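# Eight arms lift a loaded hand barrow onto two bearers

## Task

Raise the hand barrow and set it down resting on the two bearers, with both rollers still lying on it; neither roller may fall off at any point.

## Robot and tools

Robots: eight i2rt Big YAM arms, arm1 to arm8, each ending in a five-finger right hand with a wrist camera (armN_cam_wrist). One overhead camera, cam_high, shows the whole table. Arms 1-4 stand along y=+0.65 and arms 5-8 along y=-0.65, at x of about +1.14, +0.38, -0.38, -1.14 (base heights 0.73 to 0.82 m). Each base faces along its own +x: arms 1-4 face -y, arms 5-8 face +y, both toward the middle. The tabletop is at z=+0.720. Reach is about 1.07 m from the joint1 axis. The reference page is titled FIVE-FINGER HAND page 1 and can be shown again with show_instructions, which takes no arguments and moves nothing.

Frame: one scene frame in metres, origin on the floor, +z up. The result line "hand" prints the hand point's pose as [x, y, z, qw, qx, qy, qz]. Printed positions can be off, more so when reaching far. The hand point sits 0.045 m in front of the palm. In its local axes, +z runs along straight fingers, +y leaves the palm face, and +x points across the palm away from the thumb. Straight fingertips lie about 0.06-0.07 m past the point along +z. A bracket on the little-finger side of the wrist sticks out and can strike things.

move: one action for any subset of arm1..arm8 plus an optional "cameras" list (names above, "all", or [] for none). Every arm's entry is its own object, never one shared list. It may contain:
- "joints": absolute joint targets by name, not offsets. Arm joints in radians: joint1_rad -2.879 to 2.879 (base yaw, positive counter-clockwise from above), joint2_rad 0 to 3.141 (shoulder), joint3_rad 0 to 3.019 (elbow), joint4_rad -1.692 to 1.57 (wrist pitch, positive lifts fingers), joint5_rad -1.57 to 1.57 (sideways swing, positive to the arm's right), joint6_rad -2.094 to 2.094 (roll, positive clockwise seen from behind). Hand values are unitless from -1 to 1: hand_little, hand_ring, hand_middle, hand_index (+1 straight, -1 curled), hand_thumb_bend (+1 straight, -1 bent), hand_thumb_turn (+1 beside the palm, -1 opposite the fingers). hand_force_limit -1 to 1 is a setting mapping to roughly 0-10 N at a fingertip (0-15 N for thumb motors). hand_speed -0.96 to 1 is a setting; full speed is reached at +0.48.
- "target": an absolute pose of seven numbers [x, y, z, qw, qx, qy, qz] in the scene frame, same layout as the hand line. The hand follows a straight line to it from its current hand_target. "speed" is the top speed in m/s, 0.002 to 4.3, default 0.25, with turning capped at twice that in rad/s. With a target, "joints" may hold only the hand_ keys; arm joint keys there get the call refused.
- "min_time_s": 0.1 to 8 s, the shortest duration for that arm's joint motions.
All motions of one action begin together; hand paths finish together and stop after 10 s at most; an action lasts at most 15 s. Paths ignore obstacles and other arms. Hands lag, drift, and may overshoot speed when the arm is nearly straight. Joint moves run each joint at its own pace, so the hand may sweep wide. A call with no action just reports full state and all images.

wait: "seconds" 0 to 10, plus optional "cameras"; nothing new is commanded. zoom_image: "camera" and "region" [x0, y0, x1, y1] in image pixels (images are 504x504, origin top-left), on a camera from the latest images. finished_scene: optional "scene": 1; ends the scene permanently, so only call it once the barrow rests on both bearers with both rollers and stays put unaided.

Results: "move" lists arms that received motion; "as last shown" marks arms that got nothing (their statuses read "not commanded"). "pictures" gives image order. hand_target is the pose the held joint targets imply. Joint velocities are in rad/s; "within noise" means still. Joint torques follow joint order, with positive pushing toward larger positions; numbers 3 and 4 wrap at ±28 N m. hand_stopped_by gives six words for little, ring, middle, index, thumb_bend, thumb_turn: moving, target, force, stalled or fault. The *_load_n values are fingertip forces in N, positive when pushed open; a lost grip shows as loads dropping near 0. Statuses: "off_target" is resting short of the goal (not a stop); a hand counts as done within 1 cm and 2 degrees. "time_out" is a stop and "on_its_own" shows what that arm keeps pushing toward. "joint command not followed" or "pose unreachable" mean a safety check is withholding arm targets; "not_followed" drops a hand target. After a refused call, or a stop during one, later move/wait/finished_scene calls in the same reply are skipped. MOTOR HOT appears at 85 °C; at 100 °C an OVER-TEMPERATURE FAULT drops that arm for 30-60 s, after which keys marked limit_stop_at_motor_heat must be resent.

Gripping: a finger motor only starts when its target changes by at least 0.002, then locks on arrival or when its load hits hand_force_limit. To grip harder, raise the limit and send a more-closed target; to release, send a more-open one. For gentle grips use hand_speed -0.94 or lower. At start the limit is 0 and hand_speed -0.8 (slow). Thumb turned in front (-1) plus fingers can wrap objects about 0.035-0.065 m thick; handles down to about 0.025 m can be held.

The scene keeps running while you think; the last command is held. Avoid: pressing two robots hard together (ends the scene), closing fingers on another robot's hand, heavy impacts, sending anything off the table or onto the floor, tilting the barrow so a roller rolls off, dropping the barrow even slightly, releasing while it moves, overloading fingers, and long stretched or stalled pushes that overheat motors. Stretched fast arms can overshoot by up to about 30 degrees. Loose objects may occasionally get nudged.

Each tool is called after "Emit:" in YAML: its name, and indented under it one key for each argument.

Reference images:

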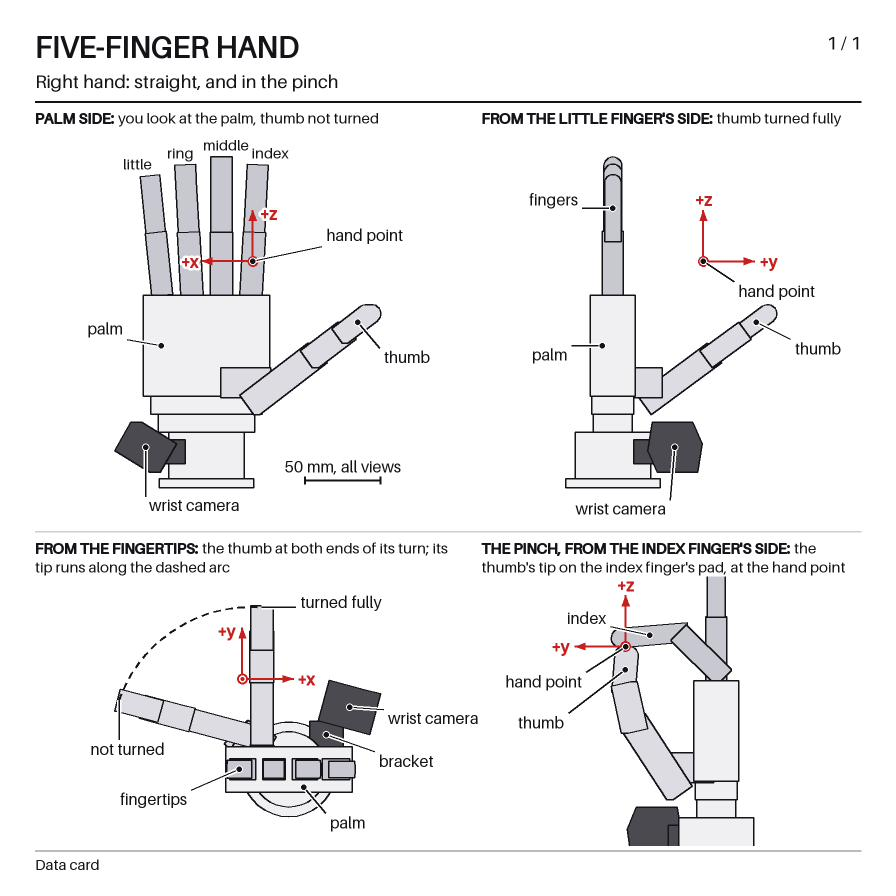

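## Session

Emit:
move:

Scene clock: 0.00 s.
Joint torques (N m): no reading
Heat: arm1: hottest joint2_rad 36 °C; arm2: hottest joint2_rad 30 °C; arm3: hottest joint2_rad 33 °C; arm4: hottest joint1_rad 31 °C; arm5: hottest joint4_rad 30 °C; arm6: hottest joint2_rad 32 °C; arm7: hottest joint2_rad 36 °C; arm8: hottest joint5_rad 33 °C.
Joint velocities: within noise
arm1.joint_positions: joint1_rad=+0.422 joint2_rad=+0.569 joint3_rad=+1.445 joint4_rad=-1.261 joint5_rad=-0.036 joint6_rad=-1.141 hand_little=+1.000 hand_ring=+1.000 hand_middle=+1.000 hand_index=+1.000 hand_thumb_turn=+1.000 hand_thumb_bend=+1.000 hand_force_limit=+0.000 hand_speed=-0.800
arm1.joint_status: not commanded
arm1.hand_stopped_by: target,target,target,target,target,target
arm1.little_load_n: 0.0
arm1.ring_load_n: 0.0
arm1.middle_load_n: 0.0
arm1.index_load_n: 0.0
arm1.thumb_bend_load_n: 0.0
arm1.thumb_turn_load_n: 0.0
arm1.hand: x=+1.1954 y=+0.4382 z=+1.2852 quat_wxyz=(+0.180, +0.592, -0.581, +0.529) (m; scene frame)
arm1.hand_target: x=+1.1946 y=+0.4401 z=+1.2929 quat_wxyz=(+0.183, +0.588, -0.577, +0.536) (m; scene frame)
arm1.hand_status: not commanded
arm2.joint_positions: joint1_rad=-0.403 joint2_rad=+0.643 joint3_rad=+1.387 joint4_rad=-1.419 joint5_rad=+0.023 joint6_rad=-0.981 hand_little=+1.000 hand_ring=+1.000 hand_middle=+1.000 hand_index=+1.000 hand_thumb_turn=+1.000 hand_thumb_bend=+1.000 hand_force_limit=+0.000 hand_speed=-0.800
arm2.joint_status: not commanded
arm2.hand_stopped_by: target,target,target,target,target,target
arm2.little_load_n: 0.0
arm2.ring_load_n: 0.0
arm2.middle_load_n: 0.0
arm2.index_load_n: 0.0
arm2.thumb_bend_load_n: 0.0
arm2.thumb_turn_load_n: 0.0
arm2.hand: x=+0.2737 y=+0.4737 z=+1.2753 quat_wxyz=(+0.286, +0.268, -0.858, +0.331) (m; scene frame)
arm2.hand_target: x=+0.2737 y=+0.4735 z=+1.2864 quat_wxyz=(+0.293, +0.266, -0.853, +0.341) (m; scene frame)
arm2.hand_status: not commanded
arm3.joint_positions: joint1_rad=-0.026 joint2_rad=+0.627 joint3_rad=+1.432 joint4_rad=-1.431 joint5_rad=-0.114 joint6_rad=-1.352 hand_little=+1.000 hand_ring=+1.000 hand_middle=+1.000 hand_index=+1.000 hand_thumb_turn=+1.000 hand_thumb_bend=+1.000 hand_force_limit=+0.000 hand_speed=-0.800
arm3.joint_status: not commanded
arm3.hand_stopped_by: target,target,target,target,target,target
arm3.little_load_n: 0.0
arm3.ring_load_n: 0.0
arm3.middle_load_n: 0.0
arm3.index_load_n: 0.0
arm3.thumb_bend_load_n: 0.0
arm3.thumb_turn_load_n: 0.0
arm3.hand: x=-0.3987 y=+0.4314 z=+1.2218 quat_wxyz=(+0.244, +0.588, -0.669, +0.383) (m; scene frame)
arm3.hand_target: x=-0.3985 y=+0.4317 z=+1.2339 quat_wxyz=(+0.253, +0.584, -0.664, +0.393) (m; scene frame)
arm3.hand_status: not commanded
arm4.joint_positions: joint1_rad=+0.393 joint2_rad=+0.615 joint3_rad=+1.428 joint4_rad=-1.470 joint5_rad=+0.232 joint6_rad=-0.968 hand_little=+1.000 hand_ring=+1.000 hand_middle=+1.000 hand_index=+1.000 hand_thumb_turn=+1.000 hand_thumb_bend=+1.000 hand_force_limit=+0.000 hand_speed=-0.800
arm4.joint_status: not commanded
arm4.hand_stopped_by: target,target,target,target,target,target
arm4.little_load_n: 0.0
arm4.ring_load_n: 0.0
arm4.middle_load_n: 0.0
arm4.index_load_n: 0.0
arm4.thumb_bend_load_n: 0.0
arm4.thumb_turn_load_n: 0.0
arm4.hand: x=-1.1282 y=+0.4521 z=+1.2234 quat_wxyz=(+0.224, +0.532, -0.718, +0.390) (m; scene frame)
arm4.hand_target: x=-1.1281 y=+0.4521 z=+1.2330 quat_wxyz=(+0.226, +0.527, -0.714, +0.401) (m; scene frame)
arm4.hand_status: not commanded
arm5.joint_positions: joint1_rad=+0.016 joint2_rad=+0.634 joint3_rad=+1.460 joint4_rad=-1.240 joint5_rad=+0.272 joint6_rad=-1.309 hand_little=+1.000 hand_ring=+1.000 hand_middle=+1.000 hand_index=+1.000 hand_thumb_turn=+1.000 hand_thumb_bend=+1.000 hand_force_limit=+0.000 hand_speed=-0.800
arm5.joint_status: not commanded
arm5.hand_stopped_by: target,target,target,target,target,target
arm5.little_load_n: 0.0
arm5.ring_load_n: 0.0
arm5.middle_load_n: 0.0
arm5.index_load_n: 0.0
arm5.thumb_bend_load_n: 0.0
arm5.thumb_turn_load_n: 0.0
arm5.hand: x=-1.0457 y=-0.4224 z=+1.2995 quat_wxyz=(-0.379, +0.690, +0.465, +0.406) (m; scene frame)
arm5.hand_target: x=-1.0454 y=-0.4246 z=+1.3089 quat_wxyz=(-0.387, +0.686, +0.460, +0.411) (m; scene frame)
arm5.hand_status: not commanded
arm6.joint_positions: joint1_rad=+0.185 joint2_rad=+0.579 joint3_rad=+1.427 joint4_rad=-1.392 joint5_rad=-0.218 joint6_rad=-1.360 hand_little=+1.000 hand_ring=+1.000 hand_middle=+1.000 hand_index=+1.000 hand_thumb_turn=+1.000 hand_thumb_bend=+1.000 hand_force_limit=+0.000 hand_speed=-0.800
arm6.joint_status: not commanded
arm6.hand_stopped_by: target,target,target,target,target,target
arm6.little_load_n: 0.0
arm6.ring_load_n: 0.0
arm6.middle_load_n: 0.0
arm6.index_load_n: 0.0
arm6.thumb_bend_load_n: 0.0
arm6.thumb_turn_load_n: 0.0
arm6.hand: x=-0.4045 y=-0.4342 z=+1.2948 quat_wxyz=(-0.450, +0.601, +0.630, +0.199) (m; scene frame)
arm6.hand_target: x=-0.4044 y=-0.4348 z=+1.3058 quat_wxyz=(-0.459, +0.596, +0.626, +0.206) (m; scene frame)
arm6.hand_status: not commanded
arm7.joint_positions: joint1_rad=-0.098 joint2_rad=+0.544 joint3_rad=+1.323 joint4_rad=-1.412 joint5_rad=+0.049 joint6_rad=-1.006 hand_little=+1.000 hand_ring=+1.000 hand_middle=+1.000 hand_index=+1.000 hand_thumb_turn=+1.000 hand_thumb_bend=+1.000 hand_force_limit=+0.000 hand_speed=-0.800
arm7.joint_status: not commanded
arm7.hand_stopped_by: target,target,target,target,target,target
arm7.little_load_n: 0.0
arm7.ring_load_n: 0.0
arm7.middle_load_n: 0.0
arm7.index_load_n: 0.0
arm7.thumb_bend_load_n: 0.0
arm7.thumb_turn_load_n: 0.0
arm7.hand: x=+0.4359 y=-0.4641 z=+1.2206 quat_wxyz=(-0.365, +0.810, +0.381, +0.256) (m; scene frame)
arm7.hand_target: x=+0.4359 y=-0.4641 z=+1.2301 quat_wxyz=(-0.374, +0.805, +0.379, +0.262) (m; scene frame)
arm7.hand_status: not commanded
arm8.joint_positions: joint1_rad=-0.086 joint2_rad=+0.579 joint3_rad=+1.321 joint4_rad=-1.405 joint5_rad=-0.054 joint6_rad=-1.146 hand_little=+1.000 hand_ring=+1.000 hand_middle=+1.000 hand_index=+1.000 hand_thumb_turn=+1.000 hand_thumb_bend=+1.000 hand_force_limit=+0.000 hand_speed=-0.800
arm8.joint_status: not commanded
arm8.hand_stopped_by: target,target,target,target,target,target
arm8.little_load_n: 0.0
arm8.ring_load_n: 0.0
arm8.middle_load_n: 0.0
arm8.index_load_n: 0.0
arm8.thumb_bend_load_n: 0.0
arm8.thumb_turn_load_n: 0.0
arm8.hand: x=+1.1807 y=-0.4394 z=+1.1749 quat_wxyz=(-0.377, +0.758, +0.483, +0.223) (m; scene frame)
arm8.hand_target: x=+1.1807 y=-0.4393 z=+1.1853 quat_wxyz=(-0.386, +0.753, +0.480, +0.229) (m; scene frame)
arm8.hand_status: not commanded
pictures: arm1_cam_wrist, arm2_cam_wrist, arm3_cam_wrist, arm4_cam_wrist, arm5_cam_wrist, arm6_cam_wrist, arm7_cam_wrist, arm8_cam_wrist, cam_high

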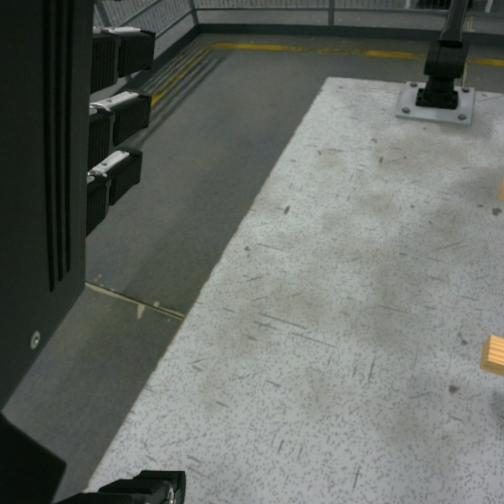

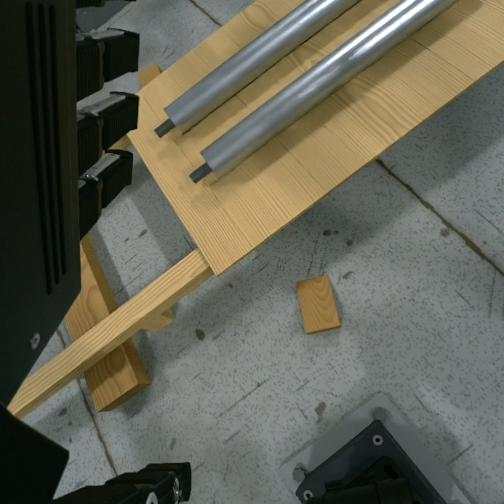

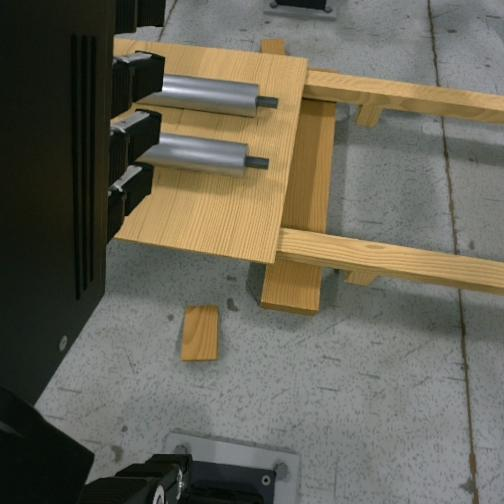

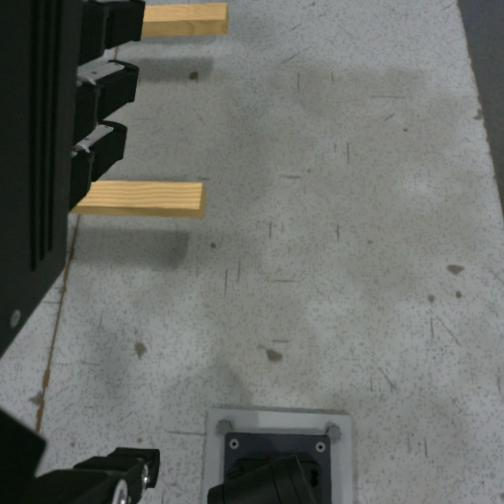

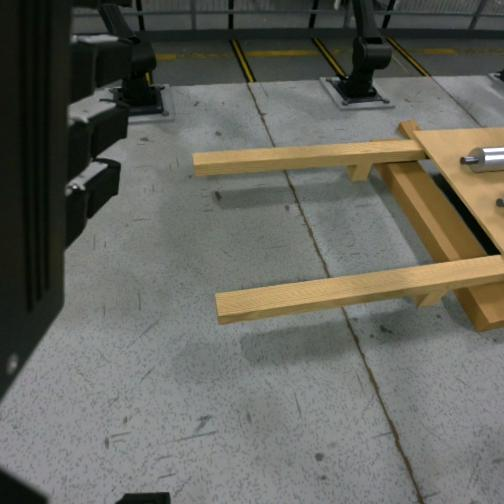

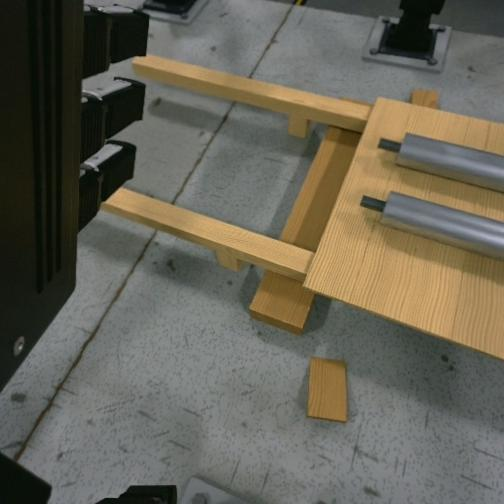

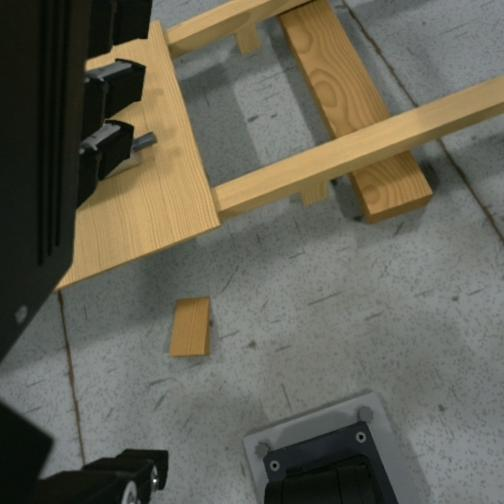

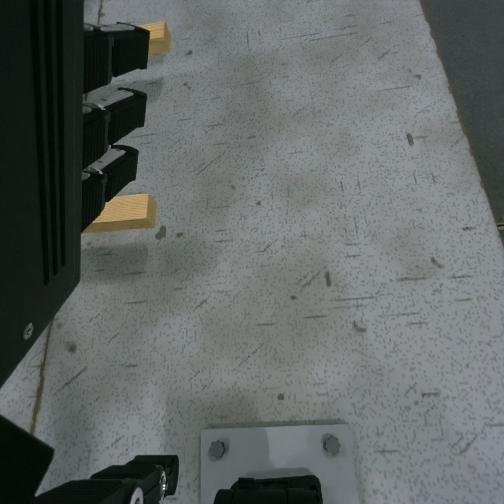

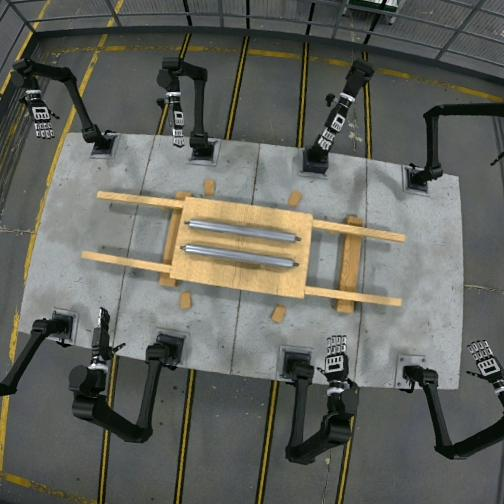

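Emit:
zoom_image:
  camera: "cam_high"
  region: [70, 160, 270, 330]

Emit:
zoom_image:
  camera: "cam_high"
  region: [240, 170, 440, 340]

Emit:
zoom_image:
  camera: "arm7_cam_wrist"
  region: [60, 0, 504, 360]

Emit:
zoom_image:
  camera: "arm5_cam_wrist"
  region: [150, 80, 504, 380]

Emit:
zoom_image:
  camera: "arm3_cam_wrist"
  region: [100, 0, 504, 380]

Emit:
zoom_image:
  camera: "arm2_cam_wrist"
  region: [0, 0, 504, 440]

Scaled by 2.520 from the camera's image (finer frame: 720x720).

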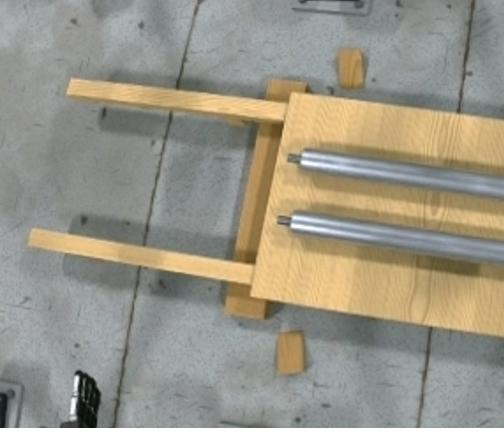

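Scaled by 2.520 from the camera's image (finer frame: 720x720).

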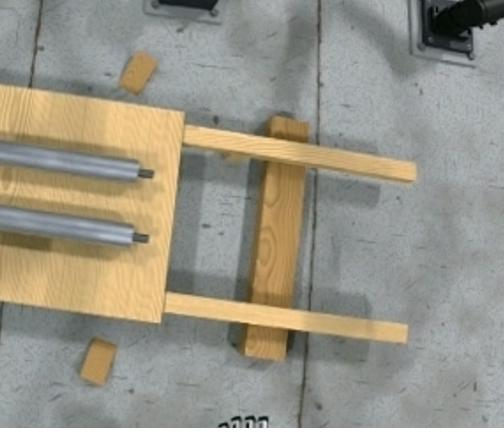

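Scaled by 1.135 from the camera's image (finer frame: 720x720).

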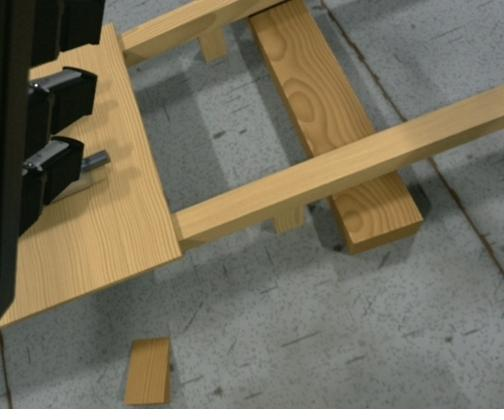

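Scaled by 1.424 from the camera's image (finer frame: 720x720).

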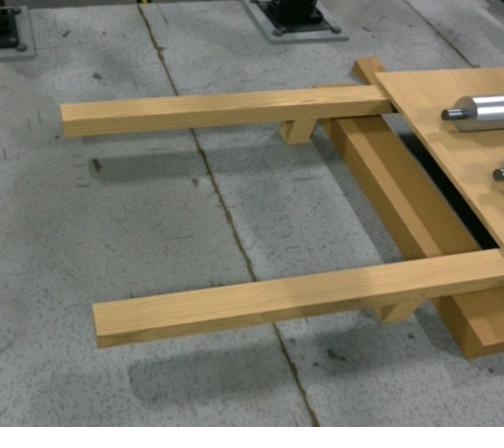

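Scaled by 1.248 from the camera's image (finer frame: 720x720).

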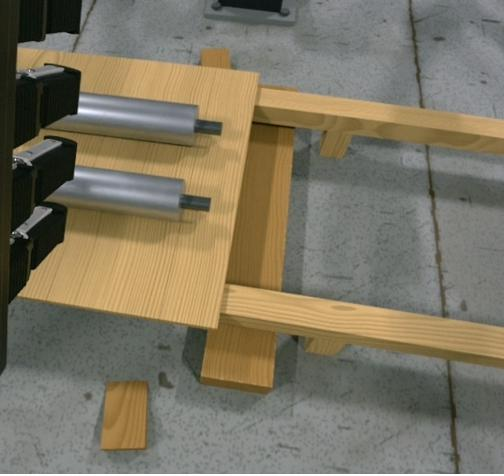

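Scaled by 1.000.

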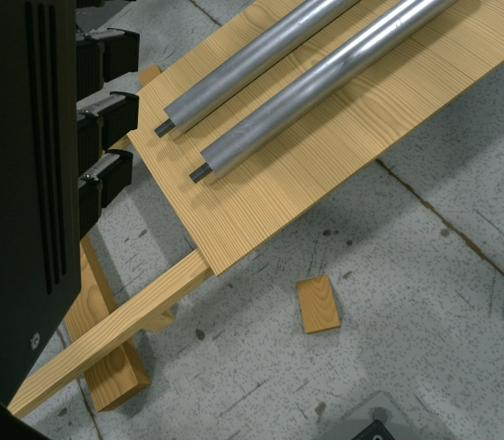

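Emit:
zoom_image:
  camera: "arm6_cam_wrist"
  region: [280, 330, 380, 430]

Emit:
zoom_image:
  camera: "arm2_cam_wrist"
  region: [270, 240, 370, 340]

Emit:
zoom_image:
  camera: "arm2_cam_wrist"
  region: [130, 60, 330, 260]

Emit:
zoom_image:
  camera: "arm6_cam_wrist"
  region: [340, 90, 504, 254]

Emit:
zoom_image:
  camera: "arm6_cam_wrist"
  region: [180, 160, 380, 360]

Scaled by 5.040 from the camera's image (finer frame: 720x720).

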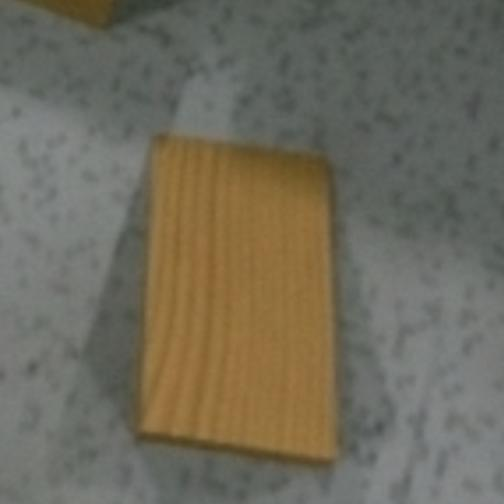

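Scaled by 5.040 from the camera's image (finer frame: 720x720).

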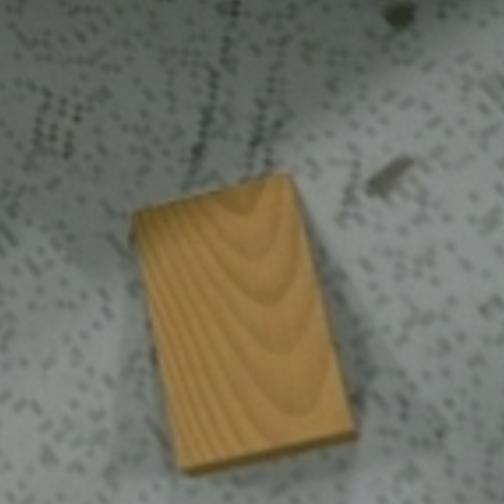

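Scaled by 2.520 from the camera's image (finer frame: 720x720).

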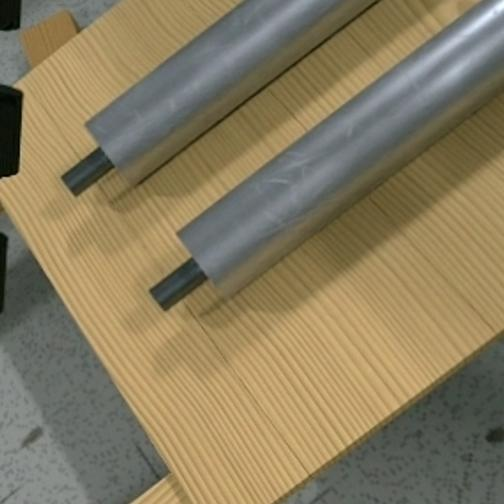

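Scaled by 3.073 from the camera's image (finer frame: 720x720).

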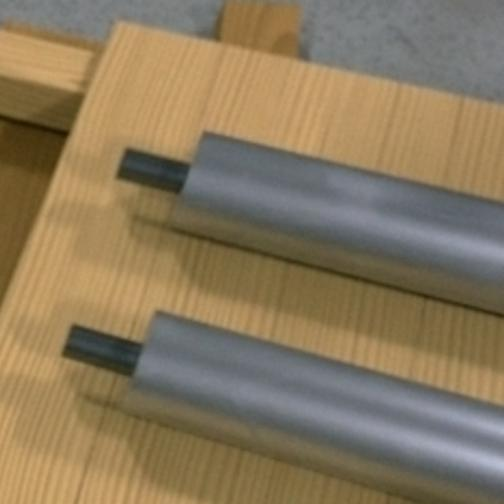

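Scaled by 2.520 from the camera's image (finer frame: 720x720).

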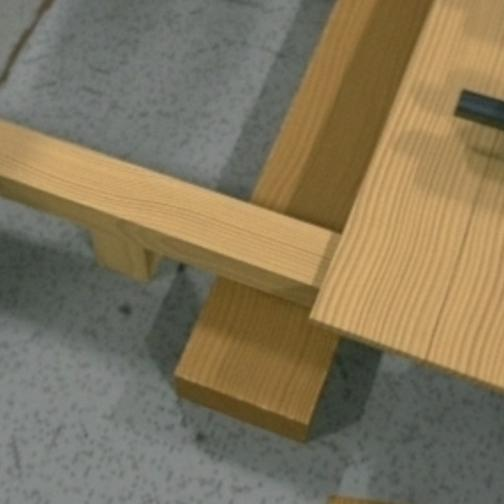

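Emit:
move:
  arm1: {"target":[0.88,0.30,1.10,0,0,1,0],"speed":0.3}
  arm4: {"target":[-0.88,0.30,1.10,0,0,1,0],"speed":0.3}
  arm5: {"target":[-0.88,-0.30,1.10,0,1,0,0],"speed":0.3}
  arm8: {"target":[0.88,-0.30,1.10,0,1,0,0],"speed":0.3}
  cameras: ["arm1_cam_wrist","arm4_cam_wrist","arm5_cam_wrist","arm8_cam_wrist","cam_high"]

Scene clock: 240.87 s.
Joint torques (N m): arm1=[-0.26 -11.34 11.52 0.17 0.15 0.16] | arm2=[1.03 3.14 8.81 2.09 -0.04 0.05] | arm3=[-1.08 0.91 10.41 1.8 -0.02 0.04] | arm4=[-1.61 -12.63 11.6 0.03 -0.22 0.19] | arm5=[-0.26 -13.51 13.05 0.39 -0.01 0.07] | arm6=[-0.38 3.43 9.85 2 -0.16 -0.06] | arm7=[2.08 1.49 8.8 2.07 0.01 -0.01] | arm8=[0.09 -11.22 13.18 0.27 -0.19 0.17]
Heat: arm1: hottest joint3_rad 42 °C; arm2: hottest joint3_rad 44 °C; arm3: hottest joint3_rad 37 °C; arm4: hottest joint3_rad 35 °C; arm5: hottest joint3_rad 35 °C; arm6: hottest joint3_rad 33 °C; arm7: hottest joint3_rad 39 °C; arm8: hottest joint3_rad 39 °C.
move: arm1 off_target; arm4 off_target; arm5 off_target; arm8 off_target
Joint velocities: within noise
arm1.joint_positions: joint1_rad=-0.609 joint2_rad=+1.553 joint3_rad=+1.823 joint4_rad=-1.680 joint5_rad=+0.005 joint6_rad=-0.632 hand_little=+1.000 hand_ring=+1.000 hand_middle=+1.000 hand_index=+1.000 hand_thumb_turn=+1.000 hand_thumb_bend=+1.000 hand_force_limit=+0.000 hand_speed=-0.800
arm1.joint_status: not commanded
arm1.hand_stopped_by: target,target,target,target,target,target
arm1.little_load_n: 0.0
arm1.ring_load_n: 0.0
arm1.middle_load_n: 0.0
arm1.index_load_n: -0.5
arm1.thumb_bend_load_n: 0.0
arm1.thumb_turn_load_n: 0.0
arm1.hand: x=+0.8860 y=+0.3029 z=+1.0861 quat_wxyz=(+0.047, +0.014, -0.997, +0.063)
arm1.hand_target: x=+0.8804 y=+0.3005 z=+1.0989 quat_wxyz=(+0.057, +0.002, -0.996, +0.075)
arm1.hand_status: off_target (0.015 m and 9.1 deg from the pose sent, 0.391 m and 109.0 deg at the start; a joint's target at an end of its range on 49 of 123 steps)
arm2, arm3, arm6, arm7: as last shown
arm3.ring_load_n: 0.5
arm4.joint_positions: joint1_rad=+0.476 joint2_rad=+1.462 joint3_rad=+1.708 joint4_rad=-1.669 joint5_rad=-0.034 joint6_rad=+0.477 hand_little=+1.000 hand_ring=+1.000 hand_middle=+1.000 hand_index=+1.000 hand_thumb_turn=+1.000 hand_thumb_bend=+1.000 hand_force_limit=+0.000 hand_speed=-0.800
arm4.joint_status: not commanded
arm4.hand_stopped_by: target,target,target,target,target,target
arm4.little_load_n: 0.0
arm4.ring_load_n: -0.5
arm4.middle_load_n: 0.0
arm4.index_load_n: 0.0
arm4.thumb_bend_load_n: -0.5
arm4.thumb_turn_load_n: 0.0
arm4.hand: x=-0.8785 y=+0.3094 z=+1.0799 quat_wxyz=(-0.043, +0.013, -0.997, +0.057)
arm4.hand_target: x=-0.8804 y=+0.3008 z=+1.0989 quat_wxyz=(-0.054, -0.003, -0.996, +0.074)
arm4.hand_status: off_target (0.022 m and 8.4 deg from the pose sent, 0.316 m and 88.3 deg at the start; a joint's target at an end of its range on 80 of 123 steps)
arm5.joint_positions: joint1_rad=-0.633 joint2_rad=+1.566 joint3_rad=+1.827 joint4_rad=-1.702 joint5_rad=+0.023 joint6_rad=-0.614 hand_little=+1.000 hand_ring=+1.000 hand_middle=+1.000 hand_index=+1.000 hand_thumb_turn=+1.000 hand_thumb_bend=+1.000 hand_force_limit=+0.000 hand_speed=-0.800
arm5.joint_status: not commanded
arm5.hand_stopped_by: target,target,target,target,target,target
arm5.little_load_n: 0.0
arm5.ring_load_n: 0.0
arm5.middle_load_n: 0.0
arm5.index_load_n: 0.0
arm5.thumb_bend_load_n: 0.0
arm5.thumb_turn_load_n: 0.0
arm5.hand: x=-0.8879 y=-0.3042 z=+1.0835 quat_wxyz=(-0.052, +0.998, +0.013, +0.040)
arm5.hand_target: x=-0.8804 y=-0.3007 z=+1.0990 quat_wxyz=(-0.068, +0.996, +0.001, +0.050)
arm5.hand_status: off_target (0.019 m and 7.7 deg from the pose sent, 0.287 m and 92.8 deg at the start; a joint's target at an end of its range on 47 of 123 steps)
arm8.joint_positions: joint1_rad=+0.467 joint2_rad=+1.457 joint3_rad=+1.747 joint4_rad=-1.698 joint5_rad=-0.023 joint6_rad=+0.509 hand_little=+1.000 hand_ring=+1.000 hand_middle=+1.000 hand_index=+1.000 hand_thumb_turn=+1.000 hand_thumb_bend=+1.000 hand_force_limit=+0.000 hand_speed=-0.800
arm8.joint_status: not commanded
arm8.hand_stopped_by: target,target,target,target,target,target
arm8.little_load_n: 0.0
arm8.ring_load_n: 0.0
arm8.middle_load_n: 0.0
arm8.index_load_n: 0.0
arm8.thumb_bend_load_n: 0.0
arm8.thumb_turn_load_n: 0.0
arm8.hand: x=+0.8820 y=-0.3080 z=+1.0847 quat_wxyz=(-0.064, +0.997, +0.004, -0.051)
arm8.hand_target: x=+0.8804 y=-0.3006 z=+1.0990 quat_wxyz=(-0.077, +0.995, -0.003, -0.060)
arm8.hand_status: off_target (0.017 m and 9.4 deg from the pose sent, 0.340 m and 81.4 deg at the start; a joint's target at an end of its range on 73 of 123 steps)

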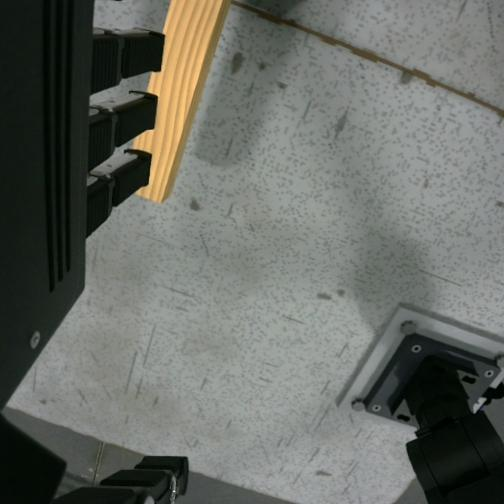

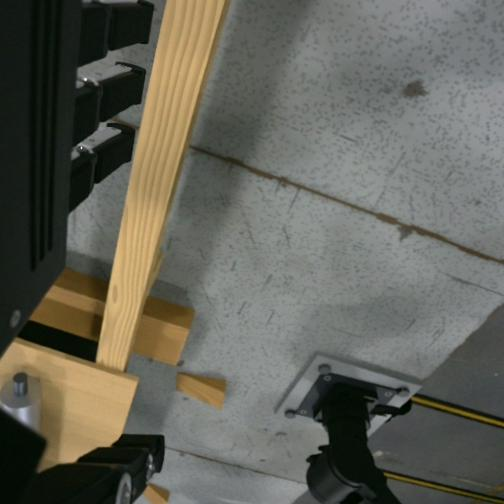

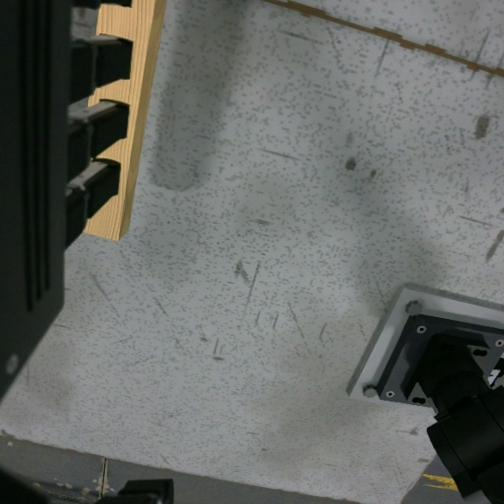

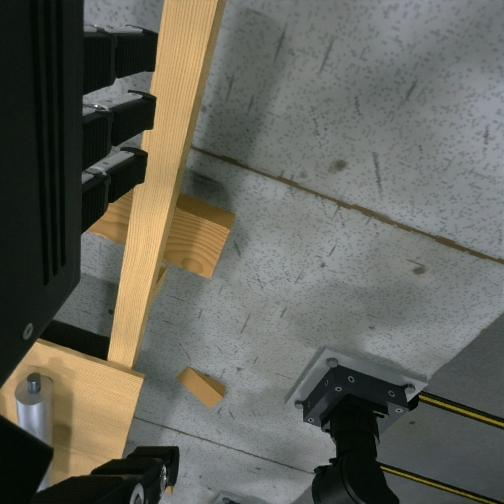

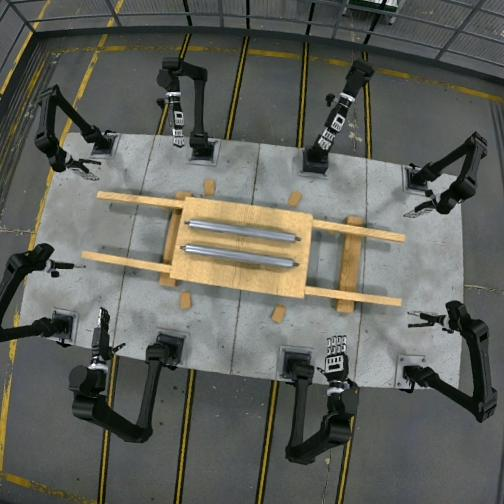

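Emit:
move:
  arm7: {"target":[0.60,-0.36,0.90,0.561,-0.4305,-0.4305,-0.561],"speed":0.3}
  arm6: {"target":[-0.50,-0.36,0.90,0.561,-0.4305,-0.4305,-0.561],"speed":0.3}
  arm3: {"target":[-0.45,0.40,0.90,0.561,0.4305,-0.4305,0.561],"speed":0.3}
  arm2: {"target":[0.66,0.40,0.90,0.561,0.4305,-0.4305,0.561],"speed":0.3}
  cameras: ["arm2_cam_wrist","arm3_cam_wrist","arm6_cam_wrist","arm7_cam_wrist","cam_high"]

Scene clock: 358.67 s.
Joint torques (N m): arm1=[-0.85 -11.11 11.55 0.23 0.12 0.23] | arm2=[0.03 -7.41 7.15 -0.42 0.77 0.21] | arm3=[-1.9 2.37 12.45 1.22 -0.03 0.11] | arm4=[-1.38 -12.4 11.59 0.02 -0.21 0.19] | arm5=[-0.21 -13.63 13.12 0.36 -0.02 0.1] | arm6=[-0.15 2.02 9.84 1.39 0.04 -0.06] | arm7=[1.85 -6.59 3.55 2.35 0.15 0.12] | arm8=[0.03 -11.28 13.18 0.27 -0.19 0.16]
Heat: arm1: hottest joint3_rad 47 °C; arm2: hottest joint3_rad 43 °C; arm3: hottest joint3_rad 39 °C; arm4: hottest joint3_rad 45 °C; arm5: hottest joint3_rad 41 °C; arm6: hottest joint3_rad 35 °C; arm7: hottest joint3_rad 39 °C; arm8: hottest joint3_rad 48 °C.
move: arm2 moving; arm3 not_followed; arm6 not_followed; arm7 off_target
Joint velocities: within noise
arm1, arm4, arm5, arm8: as last shown
arm1.index_load_n: 0.0
arm1.hand: x=+0.8860 y=+0.3029 z=+1.0861 quat_wxyz=(+0.047, +0.013, -0.997, +0.063)
arm1.hand_target: x=+0.8804 y=+0.3005 z=+1.0989 quat_wxyz=(+0.057, +0.001, -0.996, +0.075)
arm2.joint_positions: joint1_rad=+1.354 joint2_rad=+1.776 joint3_rad=+0.840 joint4_rad=-0.961 joint5_rad=+1.606 joint6_rad=+0.332 hand_little=+1.000 hand_ring=+1.000 hand_middle=+1.000 hand_index=+1.000 hand_thumb_turn=+1.000 hand_thumb_bend=+1.000 hand_force_limit=+0.000 hand_speed=-0.800
arm2.joint_status: not commanded
arm2.hand_stopped_by: target,target,target,target,target,target
arm2.little_load_n: 0.0
arm2.ring_load_n: 0.0
arm2.middle_load_n: 0.0
arm2.index_load_n: 0.0
arm2.thumb_bend_load_n: 0.0
arm2.thumb_turn_load_n: 0.0
arm2.hand: x=+0.6493 y=+0.4065 z=+0.8980 quat_wxyz=(+0.554, +0.448, -0.528, +0.462)
arm2.hand_target: x=+0.6597 y=+0.4010 z=+0.9002 quat_wxyz=(+0.549, +0.436, -0.537, +0.469)
arm2.hand_status: moving (0.013 m and 16.1 deg from the pose sent, 0.544 m and 67.6 deg at the start; a joint's target at an end of its range on 167 of 212 steps)
arm3.joint_positions: joint1_rad=+0.474 joint2_rad=-0.010 joint3_rad=+0.019 joint4_rad=-0.131 joint5_rad=+0.866 joint6_rad=-1.459 hand_little=+1.000 hand_ring=+1.000 hand_middle=+1.000 hand_index=+1.000 hand_thumb_turn=+1.000 hand_thumb_bend=+1.000 hand_force_limit=+0.000 hand_speed=-0.800
arm3.joint_status: not commanded
arm3.hand_stopped_by: target,target,target,target,target,target
arm3.little_load_n: 0.0
arm3.ring_load_n: 0.0
arm3.middle_load_n: 0.0
arm3.index_load_n: 0.0
arm3.thumb_bend_load_n: 0.0
arm3.thumb_turn_load_n: 0.0
arm3.on_its_own: joint1_rad is held at +0.466, not at its first target -0.026; joint2_rad is held at -0.010, not at its first target +0.628; joint3_rad is held at +0.034, not at its first target +1.456; joint4_rad is held at -0.137, not at its first target -1.424; joint5_rad is held at +0.863, not at its first target -0.114; joint6_rad is held at -1.450, not at its first target -1.352
arm3.hand: x=-0.4506 y=+0.4035 z=+0.8869 quat_wxyz=(+0.556, +0.414, -0.601, +0.398)
arm3.hand_target: x=-0.4515 y=+0.4033 z=+0.8934 quat_wxyz=(+0.555, +0.407, -0.603, +0.403)
arm3.hand_status: not_followed (0.014 m and 27.1 deg from the pose sent, 0.327 m and 53.5 deg at the start; pose on its path clipped on 62 of 110 steps; a joint's target at an end of its range on 76 of 110 steps)
arm4.ring_load_n: 0.0
arm4.middle_load_n: -0.5
arm4.thumb_bend_load_n: 0.0
arm6.joint_positions: joint1_rad=+1.167 joint2_rad=+0.601 joint3_rad=+0.029 joint4_rad=+0.543 joint5_rad=+0.976 joint6_rad=-1.481 hand_little=+1.000 hand_ring=+1.000 hand_middle=+1.000 hand_index=+1.000 hand_thumb_turn=+1.000 hand_thumb_bend=+1.000 hand_force_limit=+0.000 hand_speed=-0.800
arm6.joint_status: not commanded
arm6.hand_stopped_by: target,target,target,target,target,target
arm6.little_load_n: 0.5
arm6.ring_load_n: 0.0
arm6.middle_load_n: 0.0
arm6.index_load_n: 0.0
arm6.thumb_bend_load_n: 0.0
arm6.thumb_turn_load_n: 0.0
arm6.on_its_own: joint1_rad is held at +1.170, not at its first target +0.185; joint3_rad is held at +0.036, not at its first target +1.448; joint4_rad is held at +0.537, not at its first target -1.386; joint5_rad is held at +0.978, not at its first target -0.219; joint6_rad is held at -1.481, not at its first target -1.360
arm6.hand: x=-0.4837 y=-0.3831 z=+0.9455 quat_wxyz=(-0.541, +0.488, +0.526, +0.439)
arm6.hand_target: x=-0.4858 y=-0.3826 z=+0.9482 quat_wxyz=(-0.542, +0.488, +0.526, +0.438)
arm6.hand_status: not_followed (0.054 m and 19.1 deg from the pose sent, 0.413 m and 53.3 deg at the start; pose on its path clipped on 1 of 119 steps; a joint's target at an end of its range on 58 of 119 steps)
arm7.joint_positions: joint1_rad=-1.033 joint2_rad=+1.497 joint3_rad=+0.045 joint4_rad=+1.563 joint5_rad=-1.019 joint6_rad=-1.427 hand_little=+1.000 hand_ring=+1.000 hand_middle=+1.000 hand_index=+1.000 hand_thumb_turn=+1.000 hand_thumb_bend=+1.000 hand_force_limit=+0.000 hand_speed=-0.800
arm7.joint_status: not commanded
arm7.hand_stopped_by: target,target,target,target,target,target
arm7.little_load_n: 0.0
arm7.ring_load_n: 0.0
arm7.middle_load_n: -0.5
arm7.index_load_n: 0.0
arm7.thumb_bend_load_n: 0.0
arm7.thumb_turn_load_n: 0.0
arm7.hand: x=+0.5928 y=-0.3623 z=+0.8913 quat_wxyz=(-0.517, +0.503, +0.474, +0.504)
arm7.hand_target: x=+0.5999 y=-0.3600 z=+0.9007 quat_wxyz=(-0.516, +0.495, +0.472, +0.515)
arm7.hand_status: off_target (0.012 m and 12.7 deg from the pose sent, 0.375 m and 61.0 deg at the start; pose on its path clipped on 10 of 146 steps; a joint's target at an end of its range on 71 of 146 steps)
arm8.joint_positions: joint1_rad=+0.467 joint2_rad=+1.457 joint3_rad=+1.747 joint4_rad=-1.698 joint5_rad=-0.023 joint6_rad=+0.510 hand_little=+1.000 hand_ring=+1.000 hand_middle=+1.000 hand_index=+1.000 hand_thumb_turn=+1.000 hand_thumb_bend=+1.000 hand_force_limit=+0.000 hand_speed=-0.800
pose unreachable (arm3 arm): on one or more control steps of this call this arm could not follow its commanded pose, so it was not sent that pose on those steps. On the call's last step it was still not sent that pose. It may still have moved: this result reports where it is.
cause: moving toward the commanded pose would bring two parts of the arm too close to each other.
pose unreachable (arm6 arm): on one or more control steps of this call this arm could not follow its commanded pose, so it was not sent that pose on those steps. On the call's last step it was still not sent that pose. It may still have moved: this result reports where it is.
cause: moving toward the commanded pose would bring two parts of the arm too close to each other.

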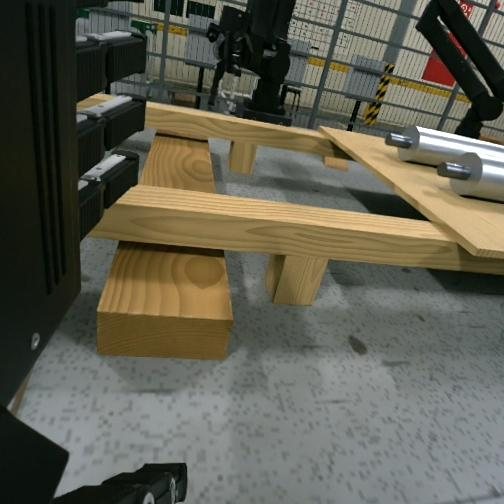

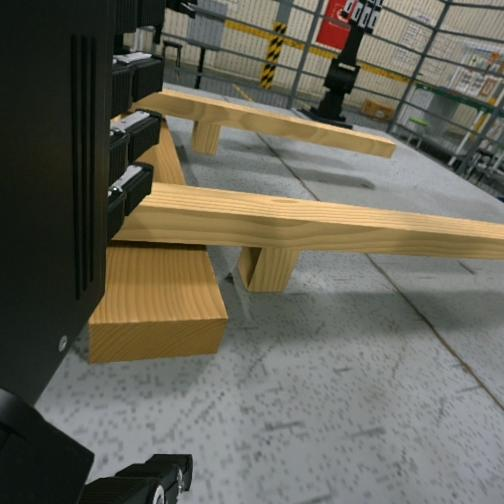

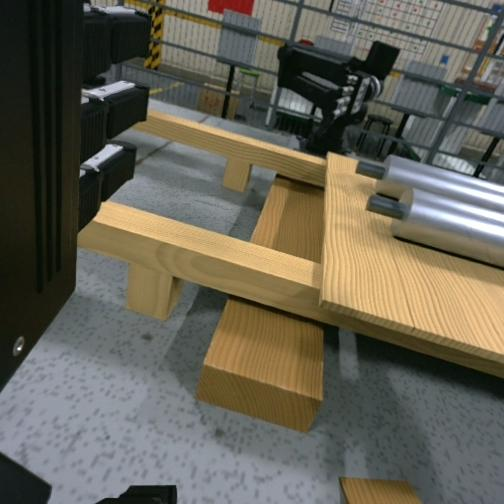

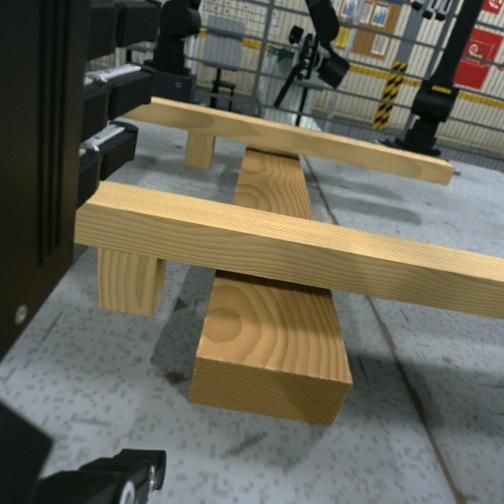

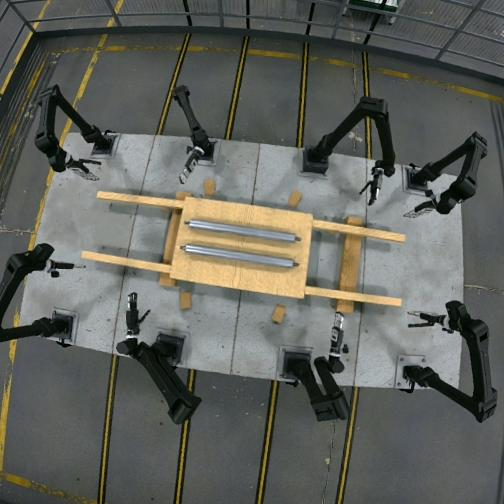

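Emit:
zoom_image:
  camera: "arm6_cam_wrist"
  region: [100, 240, 360, 440]

Emit:
zoom_image:
  camera: "arm7_cam_wrist"
  region: [70, 140, 370, 440]

Emit:
zoom_image:
  camera: "arm3_cam_wrist"
  region: [80, 90, 330, 370]

Emit:
zoom_image:
  camera: "arm2_cam_wrist"
  region: [80, 90, 360, 370]

Scaled by 1.938 from the camera's image (finer frame: 720x720).

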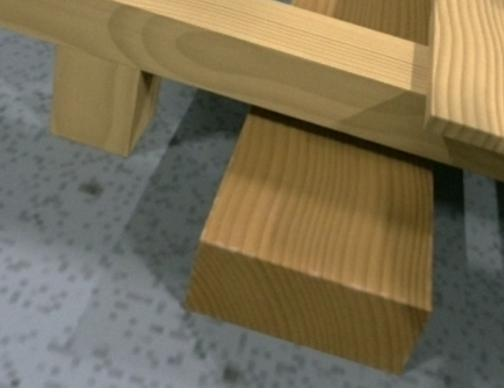

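Scaled by 1.680 from the camera's image (finer frame: 720x720).

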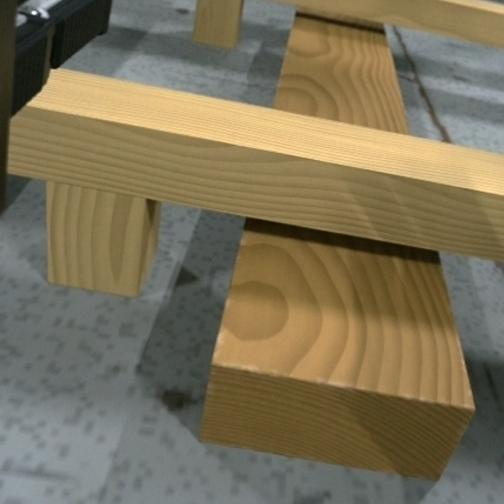

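Scaled by 1.800 from the camera's image (finer frame: 720x720).

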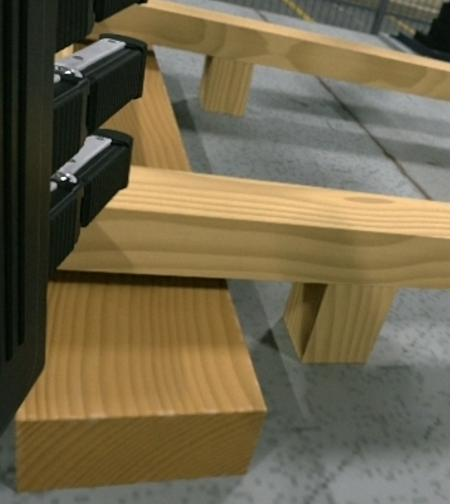

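Scaled by 1.800 from the camera's image (finer frame: 720x720).

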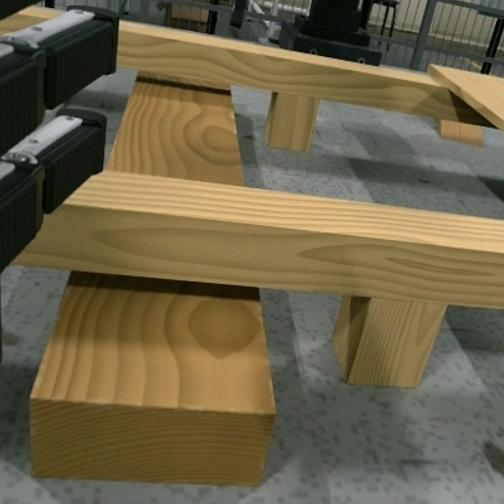

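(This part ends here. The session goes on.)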